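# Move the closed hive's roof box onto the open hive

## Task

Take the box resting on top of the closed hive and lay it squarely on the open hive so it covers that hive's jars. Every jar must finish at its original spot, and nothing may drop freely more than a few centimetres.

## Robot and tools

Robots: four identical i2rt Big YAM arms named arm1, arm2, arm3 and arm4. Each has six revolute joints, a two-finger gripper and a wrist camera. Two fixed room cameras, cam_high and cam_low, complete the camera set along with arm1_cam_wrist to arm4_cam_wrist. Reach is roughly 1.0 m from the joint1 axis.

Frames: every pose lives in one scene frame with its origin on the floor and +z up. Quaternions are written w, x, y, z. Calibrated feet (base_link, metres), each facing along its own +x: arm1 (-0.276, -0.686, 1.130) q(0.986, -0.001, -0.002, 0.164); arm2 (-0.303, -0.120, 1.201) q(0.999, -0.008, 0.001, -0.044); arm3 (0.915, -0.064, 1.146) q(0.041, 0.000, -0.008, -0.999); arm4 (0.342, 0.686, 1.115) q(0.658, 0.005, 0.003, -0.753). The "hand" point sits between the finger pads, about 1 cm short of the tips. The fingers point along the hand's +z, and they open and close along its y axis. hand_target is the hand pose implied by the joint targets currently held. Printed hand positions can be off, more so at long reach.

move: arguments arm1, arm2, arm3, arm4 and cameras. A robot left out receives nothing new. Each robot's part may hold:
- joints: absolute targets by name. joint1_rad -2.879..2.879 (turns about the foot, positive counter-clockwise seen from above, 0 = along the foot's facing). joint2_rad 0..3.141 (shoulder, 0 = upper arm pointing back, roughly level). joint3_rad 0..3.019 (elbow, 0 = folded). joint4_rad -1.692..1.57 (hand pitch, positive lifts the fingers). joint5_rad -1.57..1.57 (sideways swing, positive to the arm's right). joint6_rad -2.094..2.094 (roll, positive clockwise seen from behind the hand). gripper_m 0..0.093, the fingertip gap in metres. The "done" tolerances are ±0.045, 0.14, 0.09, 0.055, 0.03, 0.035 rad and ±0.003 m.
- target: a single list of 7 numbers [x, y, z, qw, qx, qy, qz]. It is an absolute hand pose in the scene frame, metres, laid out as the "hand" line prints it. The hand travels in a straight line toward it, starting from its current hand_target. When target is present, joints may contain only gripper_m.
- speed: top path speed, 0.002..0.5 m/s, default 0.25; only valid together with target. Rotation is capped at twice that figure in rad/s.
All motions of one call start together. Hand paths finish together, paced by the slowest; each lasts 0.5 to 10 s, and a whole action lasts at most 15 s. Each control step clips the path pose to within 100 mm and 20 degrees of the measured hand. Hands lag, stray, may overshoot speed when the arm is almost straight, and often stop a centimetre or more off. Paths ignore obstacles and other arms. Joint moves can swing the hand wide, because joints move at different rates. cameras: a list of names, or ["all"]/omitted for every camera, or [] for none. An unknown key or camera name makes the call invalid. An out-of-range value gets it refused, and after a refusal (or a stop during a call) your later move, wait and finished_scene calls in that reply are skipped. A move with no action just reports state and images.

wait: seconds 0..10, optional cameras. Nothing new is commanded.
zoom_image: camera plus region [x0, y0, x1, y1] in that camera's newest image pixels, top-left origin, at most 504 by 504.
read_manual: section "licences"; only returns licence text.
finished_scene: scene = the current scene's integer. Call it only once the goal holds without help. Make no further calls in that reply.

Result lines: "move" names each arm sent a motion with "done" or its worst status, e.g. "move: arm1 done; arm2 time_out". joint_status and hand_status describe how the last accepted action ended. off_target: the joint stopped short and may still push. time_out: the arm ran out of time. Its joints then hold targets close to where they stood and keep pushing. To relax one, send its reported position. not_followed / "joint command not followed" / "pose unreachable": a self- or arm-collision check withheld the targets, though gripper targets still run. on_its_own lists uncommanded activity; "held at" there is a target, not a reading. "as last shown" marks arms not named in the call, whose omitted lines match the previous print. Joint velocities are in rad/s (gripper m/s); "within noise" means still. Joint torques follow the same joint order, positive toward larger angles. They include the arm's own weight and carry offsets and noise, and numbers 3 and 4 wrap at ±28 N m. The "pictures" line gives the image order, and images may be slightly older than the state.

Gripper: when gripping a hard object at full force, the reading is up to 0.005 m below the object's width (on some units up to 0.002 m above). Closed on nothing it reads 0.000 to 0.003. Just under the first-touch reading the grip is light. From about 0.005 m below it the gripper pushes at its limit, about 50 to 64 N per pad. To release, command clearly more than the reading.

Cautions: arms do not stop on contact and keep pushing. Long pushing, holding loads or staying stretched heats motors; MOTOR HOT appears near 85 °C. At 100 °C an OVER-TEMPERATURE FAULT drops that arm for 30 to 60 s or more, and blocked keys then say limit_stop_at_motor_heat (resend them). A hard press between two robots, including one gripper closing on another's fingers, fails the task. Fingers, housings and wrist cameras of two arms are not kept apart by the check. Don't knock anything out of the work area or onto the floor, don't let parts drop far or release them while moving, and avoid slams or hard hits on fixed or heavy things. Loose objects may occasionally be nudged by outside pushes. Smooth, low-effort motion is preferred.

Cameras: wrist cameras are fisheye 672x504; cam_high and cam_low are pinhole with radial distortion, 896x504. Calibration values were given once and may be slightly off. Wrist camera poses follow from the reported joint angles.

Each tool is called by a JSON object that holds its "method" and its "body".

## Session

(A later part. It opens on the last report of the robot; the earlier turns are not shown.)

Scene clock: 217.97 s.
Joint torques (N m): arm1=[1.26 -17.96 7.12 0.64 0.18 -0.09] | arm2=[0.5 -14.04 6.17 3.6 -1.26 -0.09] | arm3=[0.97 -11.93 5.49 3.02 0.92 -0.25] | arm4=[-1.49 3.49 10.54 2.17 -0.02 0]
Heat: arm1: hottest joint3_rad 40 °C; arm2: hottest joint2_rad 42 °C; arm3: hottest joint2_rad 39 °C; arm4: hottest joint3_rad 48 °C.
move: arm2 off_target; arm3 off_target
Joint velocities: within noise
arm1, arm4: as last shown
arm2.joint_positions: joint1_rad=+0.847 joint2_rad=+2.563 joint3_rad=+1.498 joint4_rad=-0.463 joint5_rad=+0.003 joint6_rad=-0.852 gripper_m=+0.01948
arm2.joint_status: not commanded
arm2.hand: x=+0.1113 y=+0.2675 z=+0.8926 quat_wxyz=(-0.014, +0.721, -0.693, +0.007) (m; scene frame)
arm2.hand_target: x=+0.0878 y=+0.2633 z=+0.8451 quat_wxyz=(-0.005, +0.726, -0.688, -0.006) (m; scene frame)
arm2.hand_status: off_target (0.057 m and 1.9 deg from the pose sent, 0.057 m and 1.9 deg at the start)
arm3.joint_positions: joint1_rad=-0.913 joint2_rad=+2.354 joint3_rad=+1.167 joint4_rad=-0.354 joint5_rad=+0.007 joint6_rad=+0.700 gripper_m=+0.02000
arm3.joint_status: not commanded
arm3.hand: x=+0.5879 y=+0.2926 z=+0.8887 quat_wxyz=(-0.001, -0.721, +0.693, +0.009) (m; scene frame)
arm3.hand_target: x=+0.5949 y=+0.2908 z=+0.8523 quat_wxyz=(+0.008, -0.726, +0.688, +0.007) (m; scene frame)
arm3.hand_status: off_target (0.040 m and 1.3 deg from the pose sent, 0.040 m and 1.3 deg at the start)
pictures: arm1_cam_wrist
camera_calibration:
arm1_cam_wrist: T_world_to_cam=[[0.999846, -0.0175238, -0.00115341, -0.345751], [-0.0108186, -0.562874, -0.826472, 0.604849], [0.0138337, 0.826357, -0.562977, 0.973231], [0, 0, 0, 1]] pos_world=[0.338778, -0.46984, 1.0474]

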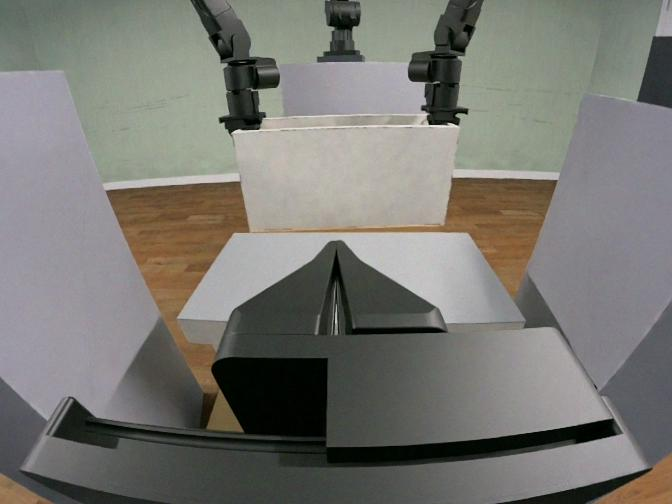

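{"method": "move", "body": {"arm2": {"joints":{"gripper_m":0.026}}, "arm3": {"joints":{"gripper_m":0.026}}, "cameras": ["arm1_cam_wrist"]}}

{"method": "move", "body": {"arm2": {"joints":{"gripper_m":0.055}}, "arm3": {"joints":{"gripper_m":0.055}}, "cameras": ["arm1_cam_wrist","arm2_cam_wrist","arm3_cam_wrist"]}}

Scene clock: 220.83 s.
Joint torques (N m): arm1=[1.26 -17.96 7.13 0.68 0.19 -0.1] | arm2=[0.62 -14.56 5.97 2.86 -0.57 -0.11] | arm3=[0.91 -13.86 4.64 1.8 0.44 -0.23] | arm4=[-1.67 3.14 10.67 2.13 -0.04 -0.01]
Heat: arm1: hottest joint3_rad 40 °C; arm2: hottest joint2_rad 42 °C; arm3: hottest joint2_rad 39 °C; arm4: hottest joint3_rad 48 °C.
move: arm2 done; arm3 done
Joint velocities: within noise
arm1, arm4: as last shown
arm2.joint_positions: joint1_rad=+0.848 joint2_rad=+2.568 joint3_rad=+1.501 joint4_rad=-0.445 joint5_rad=-0.013 joint6_rad=-0.851 gripper_m=+0.02591
arm2.joint_status: all done
arm2.hand: x=+0.1117 y=+0.2730 z=+0.8902 quat_wxyz=(-0.023, +0.721, -0.692, -0.001) (m; scene frame)
arm2.hand_target: x=+0.0879 y=+0.2634 z=+0.8451 quat_wxyz=(-0.005, +0.726, -0.688, -0.006) (m; scene frame)
arm2.hand_status: not commanded
arm3.joint_positions: joint1_rad=-0.912 joint2_rad=+2.373 joint3_rad=+1.175 joint4_rad=-0.322 joint5_rad=+0.018 joint6_rad=+0.699 gripper_m=+0.02590
arm3.joint_status: all done
arm3.hand: x=+0.5851 y=+0.2977 z=+0.8813 quat_wxyz=(+0.005, -0.722, +0.692, +0.019) (m; scene frame)
arm3.hand_target: x=+0.5948 y=+0.2907 z=+0.8524 quat_wxyz=(+0.008, -0.726, +0.688, +0.007) (m; scene frame)
arm3.hand_status: not commanded
pictures: arm1_cam_wrist
camera_calibration:
arm1_cam_wrist: T_world_to_cam=[[0.999846, -0.0175238, -0.00115341, -0.345751], [-0.0108186, -0.562874, -0.826472, 0.604849], [0.0138337, 0.826357, -0.562977, 0.973231], [0, 0, 0, 1]] pos_world=[0.338778, -0.46984, 1.0474]

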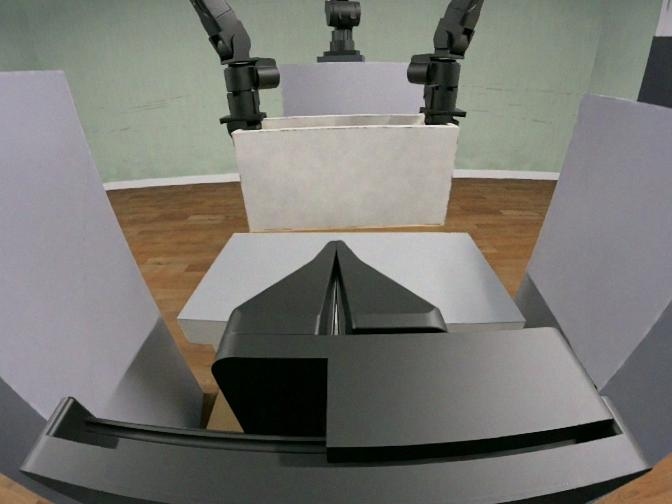

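Scene clock: 221.50 s.
Joint torques (N m): arm1=[1.26 -17.9 7.12 0.66 0.19 -0.09] | arm2=[-0.09 -14.56 5.94 2.88 -0.46 -0.1] | arm3=[0.67 -14.1 3.84 1.22 0.52 -0.27] | arm4=[-1.14 3.6 10.56 2.15 -0.03 0.04]
Heat: arm1: hottest joint3_rad 40 °C; arm2: hottest joint2_rad 42 °C; arm3: hottest joint2_rad 39 °C; arm4: hottest joint3_rad 48 °C.
move: arm2 done; arm3 done
Joint velocities: within noise
arm1.joint_positions: joint1_rad=-0.098 joint2_rad=+2.859 joint3_rad=+1.700 joint4_rad=+1.381 joint5_rad=-1.322 joint6_rad=+0.223 gripper_m=+0.00064
arm1.joint_status: not commanded
arm1.hand: x=+0.3398 y=-0.3684 z=+0.9780 quat_wxyz=(-0.515, +0.483, -0.490, -0.511) (m; scene frame)
arm1.hand_target: x=+0.3395 y=-0.3603 z=+0.9702 quat_wxyz=(-0.513, +0.487, -0.487, -0.513) (m; scene frame)
arm1.hand_status: not commanded
arm2.joint_positions: joint1_rad=+0.857 joint2_rad=+2.568 joint3_rad=+1.501 joint4_rad=-0.445 joint5_rad=-0.015 joint6_rad=-0.851 gripper_m=+0.05485
arm2.joint_status: all done
arm2.hand: x=+0.1080 y=+0.2768 z=+0.8902 quat_wxyz=(-0.023, +0.724, -0.689, -0.002) (m; scene frame)
arm2.hand_target: x=+0.0879 y=+0.2634 z=+0.8451 quat_wxyz=(-0.005, +0.726, -0.688, -0.006) (m; scene frame)
arm2.hand_status: not commanded
arm3.joint_positions: joint1_rad=-0.904 joint2_rad=+2.373 joint3_rad=+1.186 joint4_rad=-0.305 joint5_rad=+0.016 joint6_rad=+0.699 gripper_m=+0.05481
arm3.joint_status: all done
arm3.hand: x=+0.5752 y=+0.3025 z=+0.8831 quat_wxyz=(+0.005, -0.724, +0.689, +0.032) (m; scene frame)
arm3.hand_target: x=+0.5948 y=+0.2908 z=+0.8524 quat_wxyz=(+0.008, -0.726, +0.688, +0.007) (m; scene frame)
arm3.hand_status: not commanded
arm4: as last shown
pictures: arm1_cam_wrist, arm2_cam_wrist, arm3_cam_wrist
camera_calibration:
arm1_cam_wrist: T_world_to_cam=[[0.999846, -0.0175238, -0.00115341, -0.345751], [-0.0108186, -0.562874, -0.826472, 0.604849], [0.0138337, 0.826357, -0.562977, 0.973231], [0, 0, 0, 1]] pos_world=[0.338778, -0.46984, 1.0474]
arm2_cam_wrist: T_world_to_cam=[[0.999318, 0.0174693, 0.032537, -0.13969], [-0.00519563, -0.805775, 0.592199, -0.304253], [0.0365628, -0.591964, -0.805135, 1.00465], [0, 0, 0, 1]] pos_world=[0.101281, 0.351999, 0.993605]
arm3_cam_wrist: T_world_to_cam=[[0.997419, 0.0555138, -0.0455424, -0.549548], [0.0713253, -0.83914, 0.539219, -0.260033], [-0.00828232, -0.541076, -0.840933, 1.03709], [0, 0, 0, 1]] pos_world=[0.575266, 0.37345, 0.987313]

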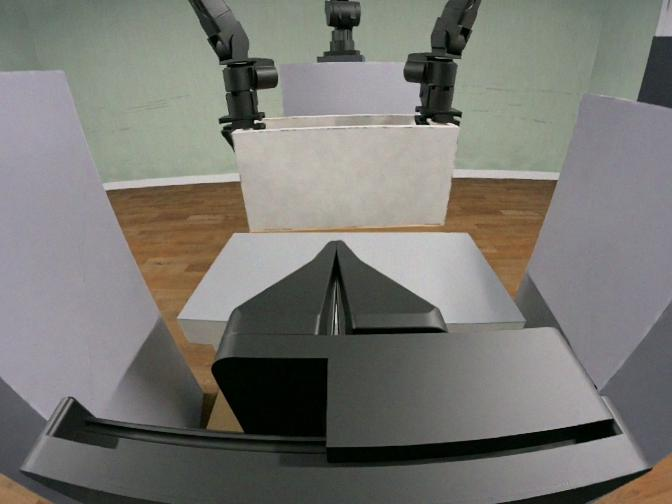

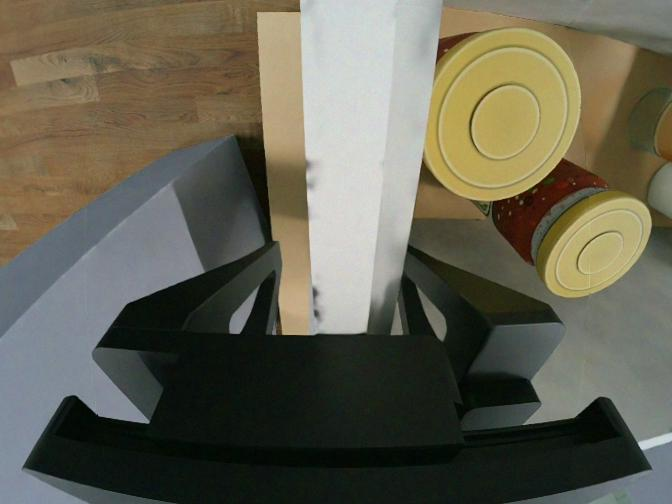

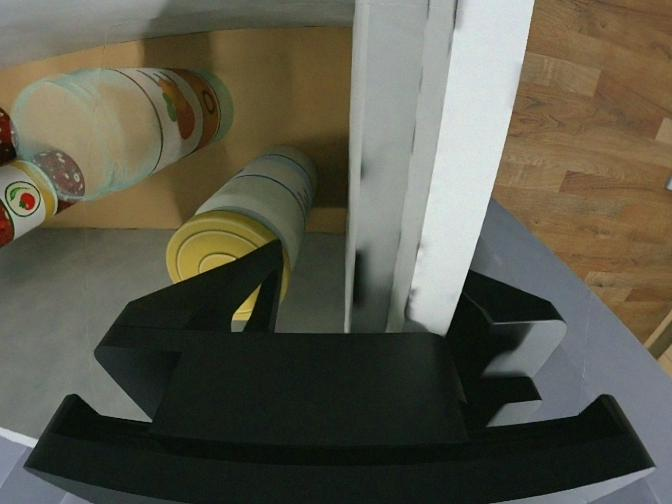

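{"method": "move", "body": {"arm2": {"target":[0.108,0.275,0.985,-0.015,0.725,-0.689,-0.002],"speed":0.06}, "arm3": {"target":[0.582,0.300,0.985,0.005,-0.724,0.689,0.02],"speed":0.06}, "cameras": ["arm1_cam_wrist","arm2_cam_wrist","arm3_cam_wrist"]}}

Scene clock: 226.90 s.
Joint torques (N m): arm1=[1.2 -17.96 7.12 0.65 0.18 -0.09] | arm2=[-0.56 -22.53 5.52 0.35 -0.09 -0.17] | arm3=[0.97 -22.07 4.63 0.09 0.04 -0.12] | arm4=[-1.32 3.31 10.54 2.25 -0.05 0.02]
Heat: arm1: hottest joint3_rad 40 °C; arm2: hottest joint2_rad 42 °C; arm3: hottest joint2_rad 39 °C; arm4: hottest joint3_rad 48 °C.
move: arm2 done; arm3 off_target
Joint velocities: within noise
arm1: as last shown
arm2.joint_positions: joint1_rad=+0.857 joint2_rad=+2.367 joint3_rad=+1.421 joint4_rad=-0.570 joint5_rad=-0.017 joint6_rad=-0.851 gripper_m=+0.05494
arm2.joint_status: not commanded
arm2.hand: x=+0.1090 y=+0.2793 z=+0.9830 quat_wxyz=(-0.021, +0.724, -0.689, -0.003) (m; scene frame)
arm2.hand_target: x=+0.1079 y=+0.2750 z=+0.9850 quat_wxyz=(-0.015, +0.725, -0.689, -0.002) (m; scene frame)
arm2.hand_status: done (0.005 m and 0.7 deg from the pose sent, 0.095 m and 0.9 deg at the start)
arm3.joint_positions: joint1_rad=-0.905 joint2_rad=+2.158 joint3_rad=+1.116 joint4_rad=-0.499 joint5_rad=+0.020 joint6_rad=+0.699 gripper_m=+0.05488
arm3.joint_status: not commanded
arm3.hand: x=+0.5863 y=+0.2934 z=+0.9702 quat_wxyz=(+0.005, -0.724, +0.689, +0.008) (m; scene frame)
arm3.hand_target: x=+0.5821 y=+0.3000 z=+0.9848 quat_wxyz=(+0.005, -0.724, +0.689, +0.020) (m; scene frame)
arm3.hand_status: off_target (0.017 m and 1.4 deg from the pose sent, 0.102 m and 1.4 deg at the start)
arm4.joint_positions: joint1_rad=+0.337 joint2_rad=+0.580 joint3_rad=+1.357 joint4_rad=-1.358 joint5_rad=+0.031 joint6_rad=-0.490 gripper_m=+0.09396
arm4.joint_status: not commanded
arm4.hand: x=+0.3795 y=+0.4625 z=+1.6399 quat_wxyz=(-0.273, -0.382, -0.795, +0.384) (m; scene frame)
arm4.hand_target: x=+0.3789 y=+0.4651 z=+1.6508 quat_wxyz=(-0.280, -0.380, -0.789, +0.393) (m; scene frame)
arm4.hand_status: not commanded
pictures: arm1_cam_wrist, arm2_cam_wrist, arm3_cam_wrist
camera_calibration:
arm1_cam_wrist: T_world_to_cam=[[0.999846, -0.0175238, -0.00115341, -0.345751], [-0.0108186, -0.562874, -0.826472, 0.604849], [0.0138337, 0.826357, -0.562977, 0.973231], [0, 0, 0, 1]] pos_world=[0.338778, -0.46984, 1.0474]
arm2_cam_wrist: T_world_to_cam=[[0.999443, 0.0175403, 0.0284006, -0.139703], [-0.00275026, -0.804652, 0.593741, -0.359287], [0.033267, -0.593488, -0.804155, 1.08065], [0, 0, 0, 1]] pos_world=[0.102687, 0.354702, 1.0863]
arm3_cam_wrist: T_world_to_cam=[[0.998464, 0.0541749, -0.0115919, -0.589341], [0.0511456, -0.820943, 0.568715, -0.337487], [0.0212938, -0.568434, -0.822453, 1.07824], [0, 0, 0, 1]] pos_world=[0.582737, 0.367776, 1.0719]

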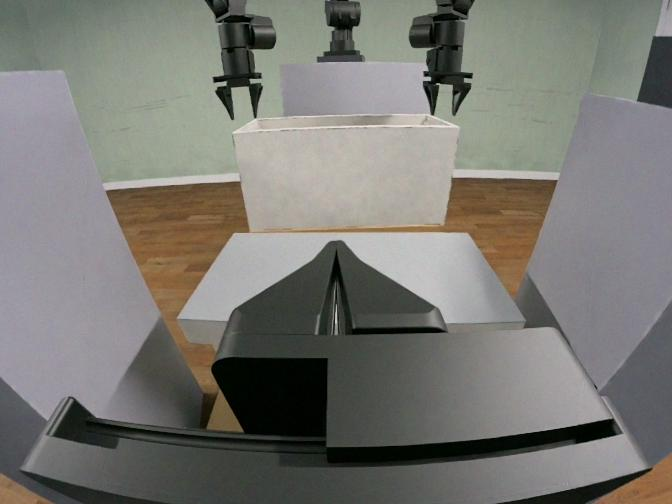

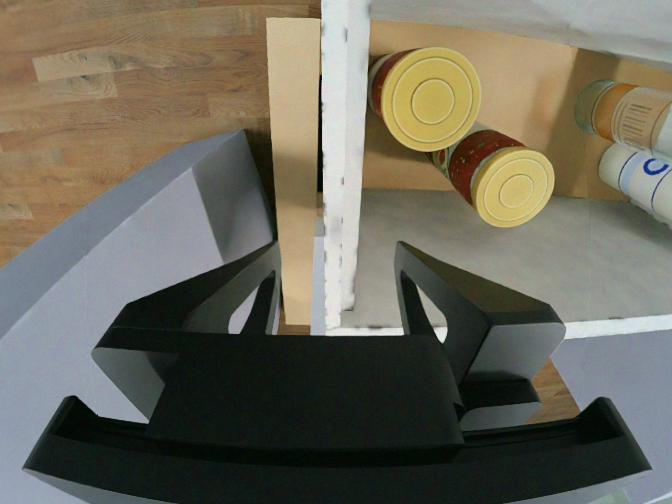

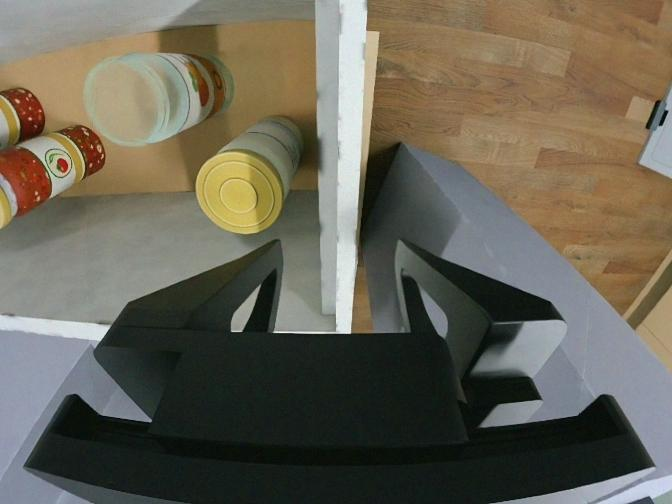

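{"method": "zoom_image", "body": {"camera": "arm2_cam_wrist", "region": [200, 0, 400, 150]}}

{"method": "zoom_image", "body": {"camera": "arm2_cam_wrist", "region": [200, 120, 400, 340]}}

{"method": "zoom_image", "body": {"camera": "arm3_cam_wrist", "region": [270, 0, 470, 340]}}

{"method": "move", "body": {"arm2": {"target":[0.108,0.275,1.15,-0.015,0.725,-0.689,-0.002],"speed":0.1}, "arm3": {"target":[0.586,0.293,1.15,0.005,-0.724,0.689,0.008],"speed":0.1}}}

{"method": "zoom_image", "body": {"camera": "cam_high", "region": [340, 160, 640, 440]}}

{"method": "zoom_image", "body": {"camera": "cam_low", "region": [250, 180, 550, 430]}}

Scaled by 2.520 from the camera's 672x504 image, which has a finer 960x720 frame.

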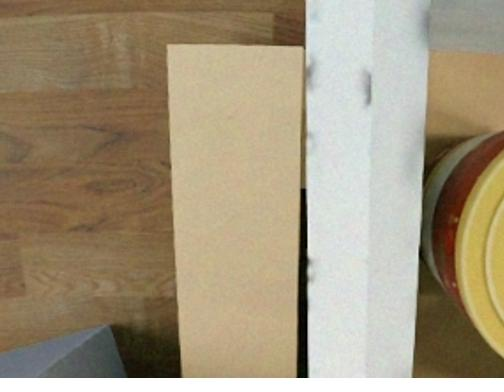

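Scaled by 2.291 from the camera's 672x504 image, which has a finer 960x720 frame.

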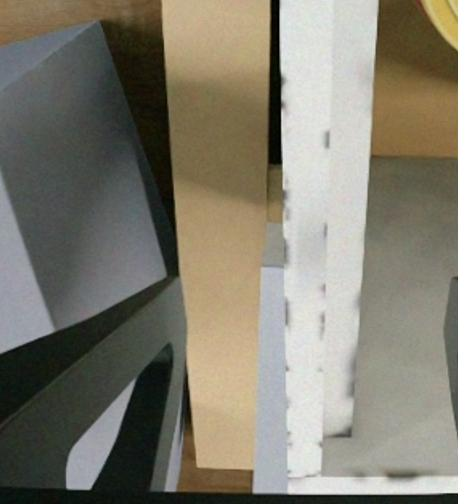

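Scaled by 1.482 from the camera's 672x504 image, which has a finer 960x720 frame.

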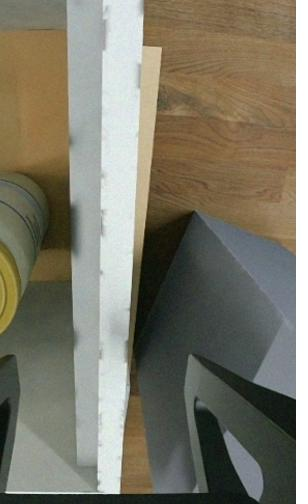

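Scene clock: 236.00 s.
Joint torques (N m): arm1=[1.26 -17.96 7.1 0.66 0.19 -0.09] | arm2=[-0.97 -20.54 8.73 0.29 -0.11 -0.22] | arm3=[1.49 -19.49 10.3 0.18 0.1 -0.03] | arm4=[-1.49 3.14 10.39 2.29 -0.01 -0.02]
Heat: arm1: hottest joint3_rad 40 °C; arm2: hottest joint2_rad 43 °C; arm3: hottest joint2_rad 39 °C; arm4: hottest joint3_rad 48 °C.
move: arm2 done; arm3 off_target
Joint velocities: within noise
arm1, arm4: as last shown
arm1.hand: x=+0.3399 y=-0.3684 z=+0.9783 quat_wxyz=(-0.515, +0.483, -0.490, -0.511) (m; scene frame)
arm1.hand_target: x=+0.3396 y=-0.3602 z=+0.9705 quat_wxyz=(-0.513, +0.487, -0.487, -0.513) (m; scene frame)
arm2.joint_positions: joint1_rad=+0.857 joint2_rad=+2.052 joint3_rad=+1.388 joint4_rad=-0.863 joint5_rad=-0.017 joint6_rad=-0.851 gripper_m=+0.05494
arm2.joint_status: not commanded
arm2.hand: x=+0.1037 y=+0.2762 z=+1.1450 quat_wxyz=(-0.015, +0.724, -0.689, -0.003) (m; scene frame)
arm2.hand_target: x=+0.1080 y=+0.2750 z=+1.1500 quat_wxyz=(-0.015, +0.725, -0.689, -0.002) (m; scene frame)
arm2.hand_status: done (0.007 m and 0.1 deg from the pose sent, 0.167 m and 0.7 deg at the start)
arm3.joint_positions: joint1_rad=-0.905 joint2_rad=+1.816 joint3_rad=+1.116 joint4_rad=-0.897 joint5_rad=+0.019 joint6_rad=+0.699 gripper_m=+0.05488
arm3.joint_status: not commanded
arm3.hand: x=+0.6015 y=+0.2793 z=+1.1275 quat_wxyz=(+0.003, -0.724, +0.689, -0.020) (m; scene frame)
arm3.hand_target: x=+0.5866 y=+0.2923 z=+1.1502 quat_wxyz=(+0.005, -0.724, +0.689, +0.008) (m; scene frame)
arm3.hand_status: off_target (0.031 m and 3.2 deg from the pose sent, 0.180 m and 0.0 deg at the start)
pictures: arm1_cam_wrist, arm2_cam_wrist, arm3_cam_wrist, arm4_cam_wrist, cam_high, cam_low
camera_calibration:
arm1_cam_wrist: T_world_to_cam=[[0.999846, -0.0175304, -0.000794327, -0.346229], [-0.0105244, -0.562808, -0.826521, 0.605055], [0.0140422, 0.826402, -0.562906, 0.973135], [0, 0, 0, 1]] pos_world=[0.338879, -0.46974, 1.0476]
arm2_cam_wrist: T_world_to_cam=[[0.999649, 0.0176521, 0.0197434, -0.129022], [0.00226551, -0.799749, 0.60033, -0.467459], [0.0263868, -0.600075, -0.799509, 1.20649], [0, 0, 0, 1]] pos_world=[0.0981999, 0.352414, 1.24778]
arm3_cam_wrist: T_world_to_cam=[[0.998206, 0.0549865, 0.0237083, -0.641772], [0.0295587, -0.79681, 0.603507, -0.472306], [0.0520757, -0.601723, -0.797006, 1.16126], [0, 0, 0, 1]] pos_world=[0.594107, 0.357709, 1.22579]
arm4_cam_wrist: T_world_to_cam=[[-0.811195, -0.420478, 0.406401, -0.165021], [-0.547005, 0.791326, -0.27311, 0.294883], [-0.206759, -0.443848, -0.871923, 1.83841], [0, 0, 0, 1]] pos_world=[0.407546, 0.513237, 1.75055]

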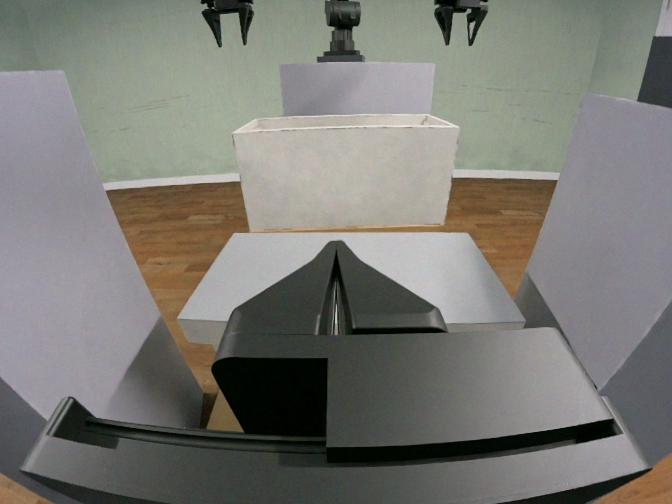

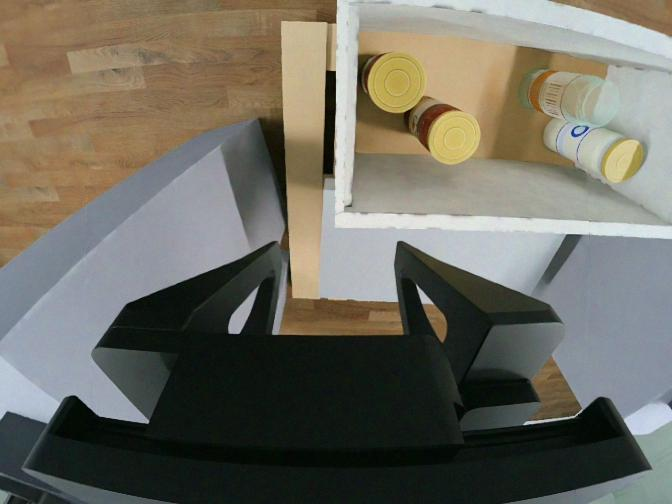

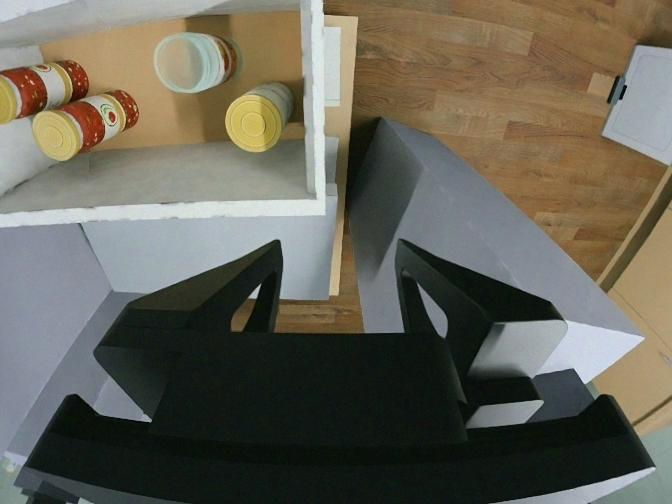

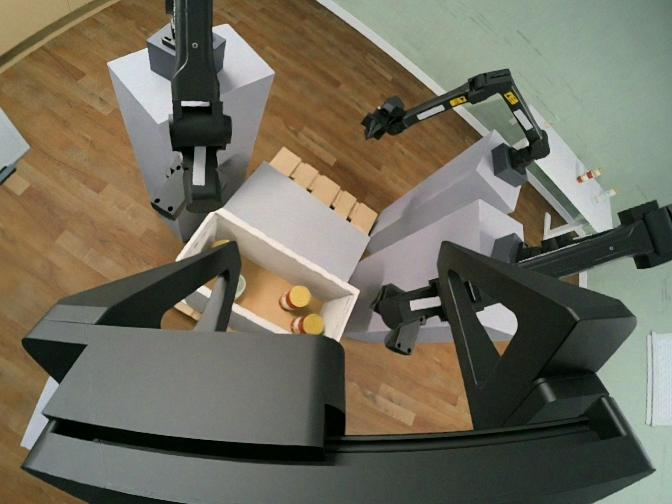

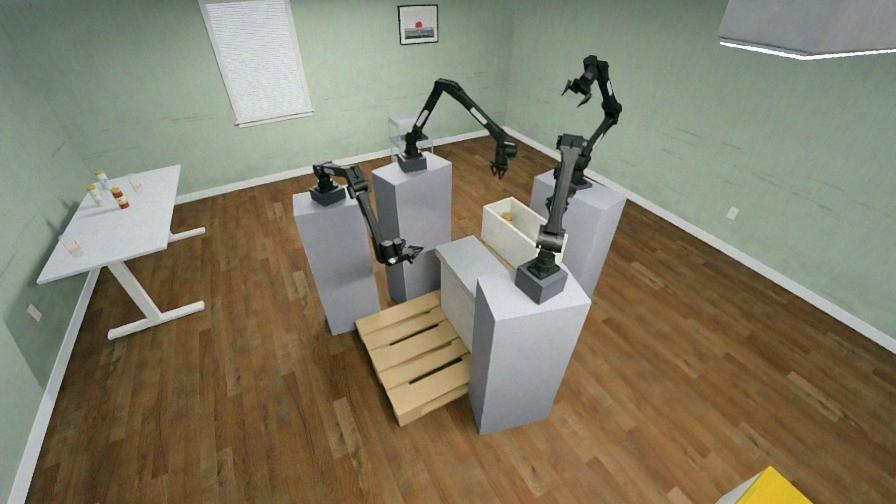

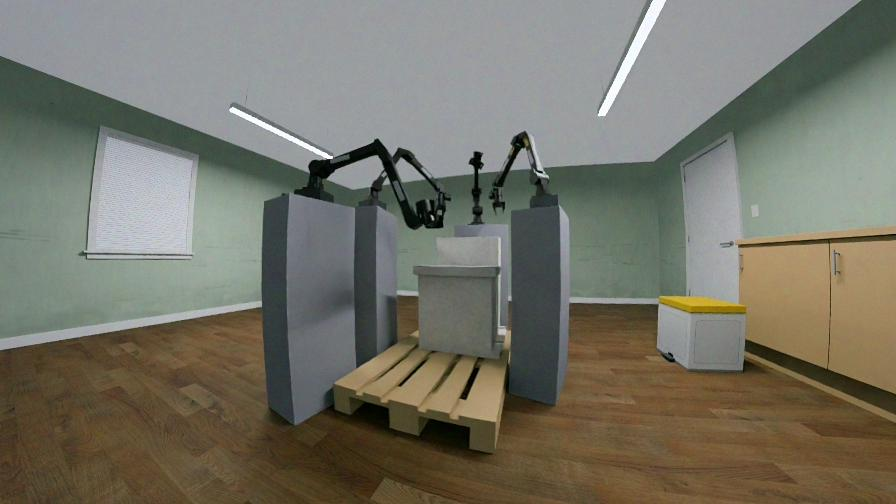

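Scaled by 1.680.

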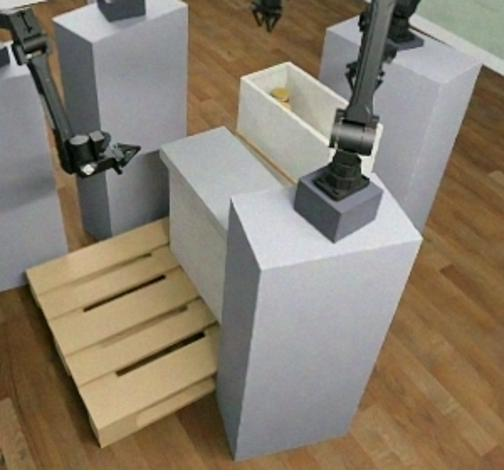

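Scaled by 1.680.

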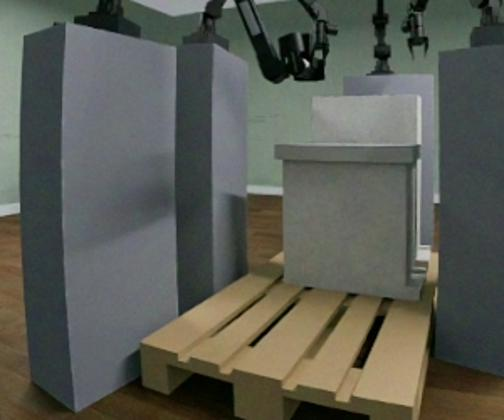

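{"method": "zoom_image", "body": {"camera": "arm1_cam_wrist", "region": [220, 180, 280, 250]}}

{"method": "zoom_image", "body": {"camera": "arm1_cam_wrist", "region": [410, 180, 470, 250]}}

Scaled by 7.200 from the camera's 672x504 image, which has a finer 960x720 frame.

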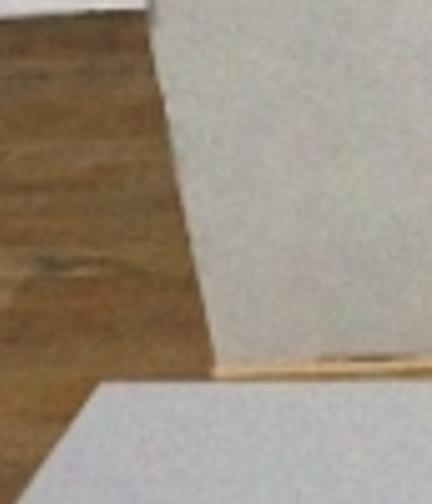

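Scaled by 7.200 from the camera's 672x504 image, which has a finer 960x720 frame.

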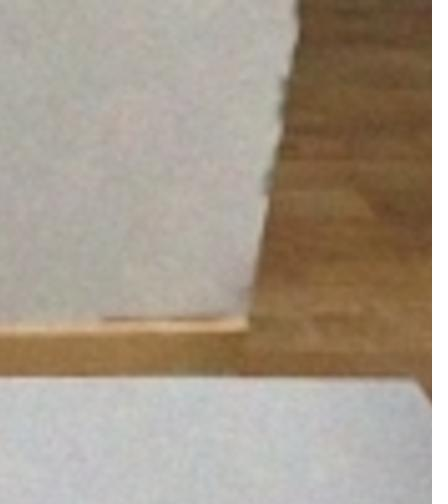

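{"method": "zoom_image", "body": {"camera": "arm4_cam_wrist", "region": [160, 190, 380, 350]}}

{"method": "zoom_image", "body": {"camera": "arm3_cam_wrist", "region": [260, 0, 400, 240]}}

{"method": "zoom_image", "body": {"camera": "arm2_cam_wrist", "region": [300, 0, 500, 240]}}

Scaled by 2.291 from the camera's 672x504 image, which has a finer 960x720 frame.

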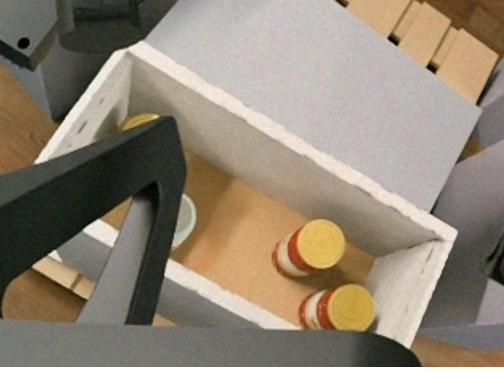

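Scaled by 2.100 from the camera's 672x504 image, which has a finer 960x720 frame.

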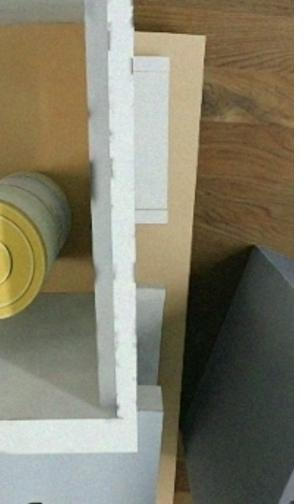

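Scaled by 2.100 from the camera's 672x504 image, which has a finer 960x720 frame.

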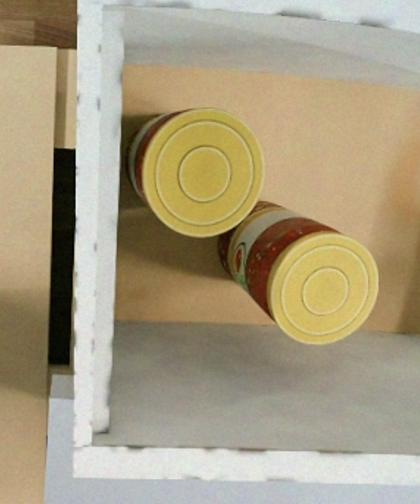

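{"method": "finished_scene", "body": {"scene": 3}}

The scene is finished: the task was done.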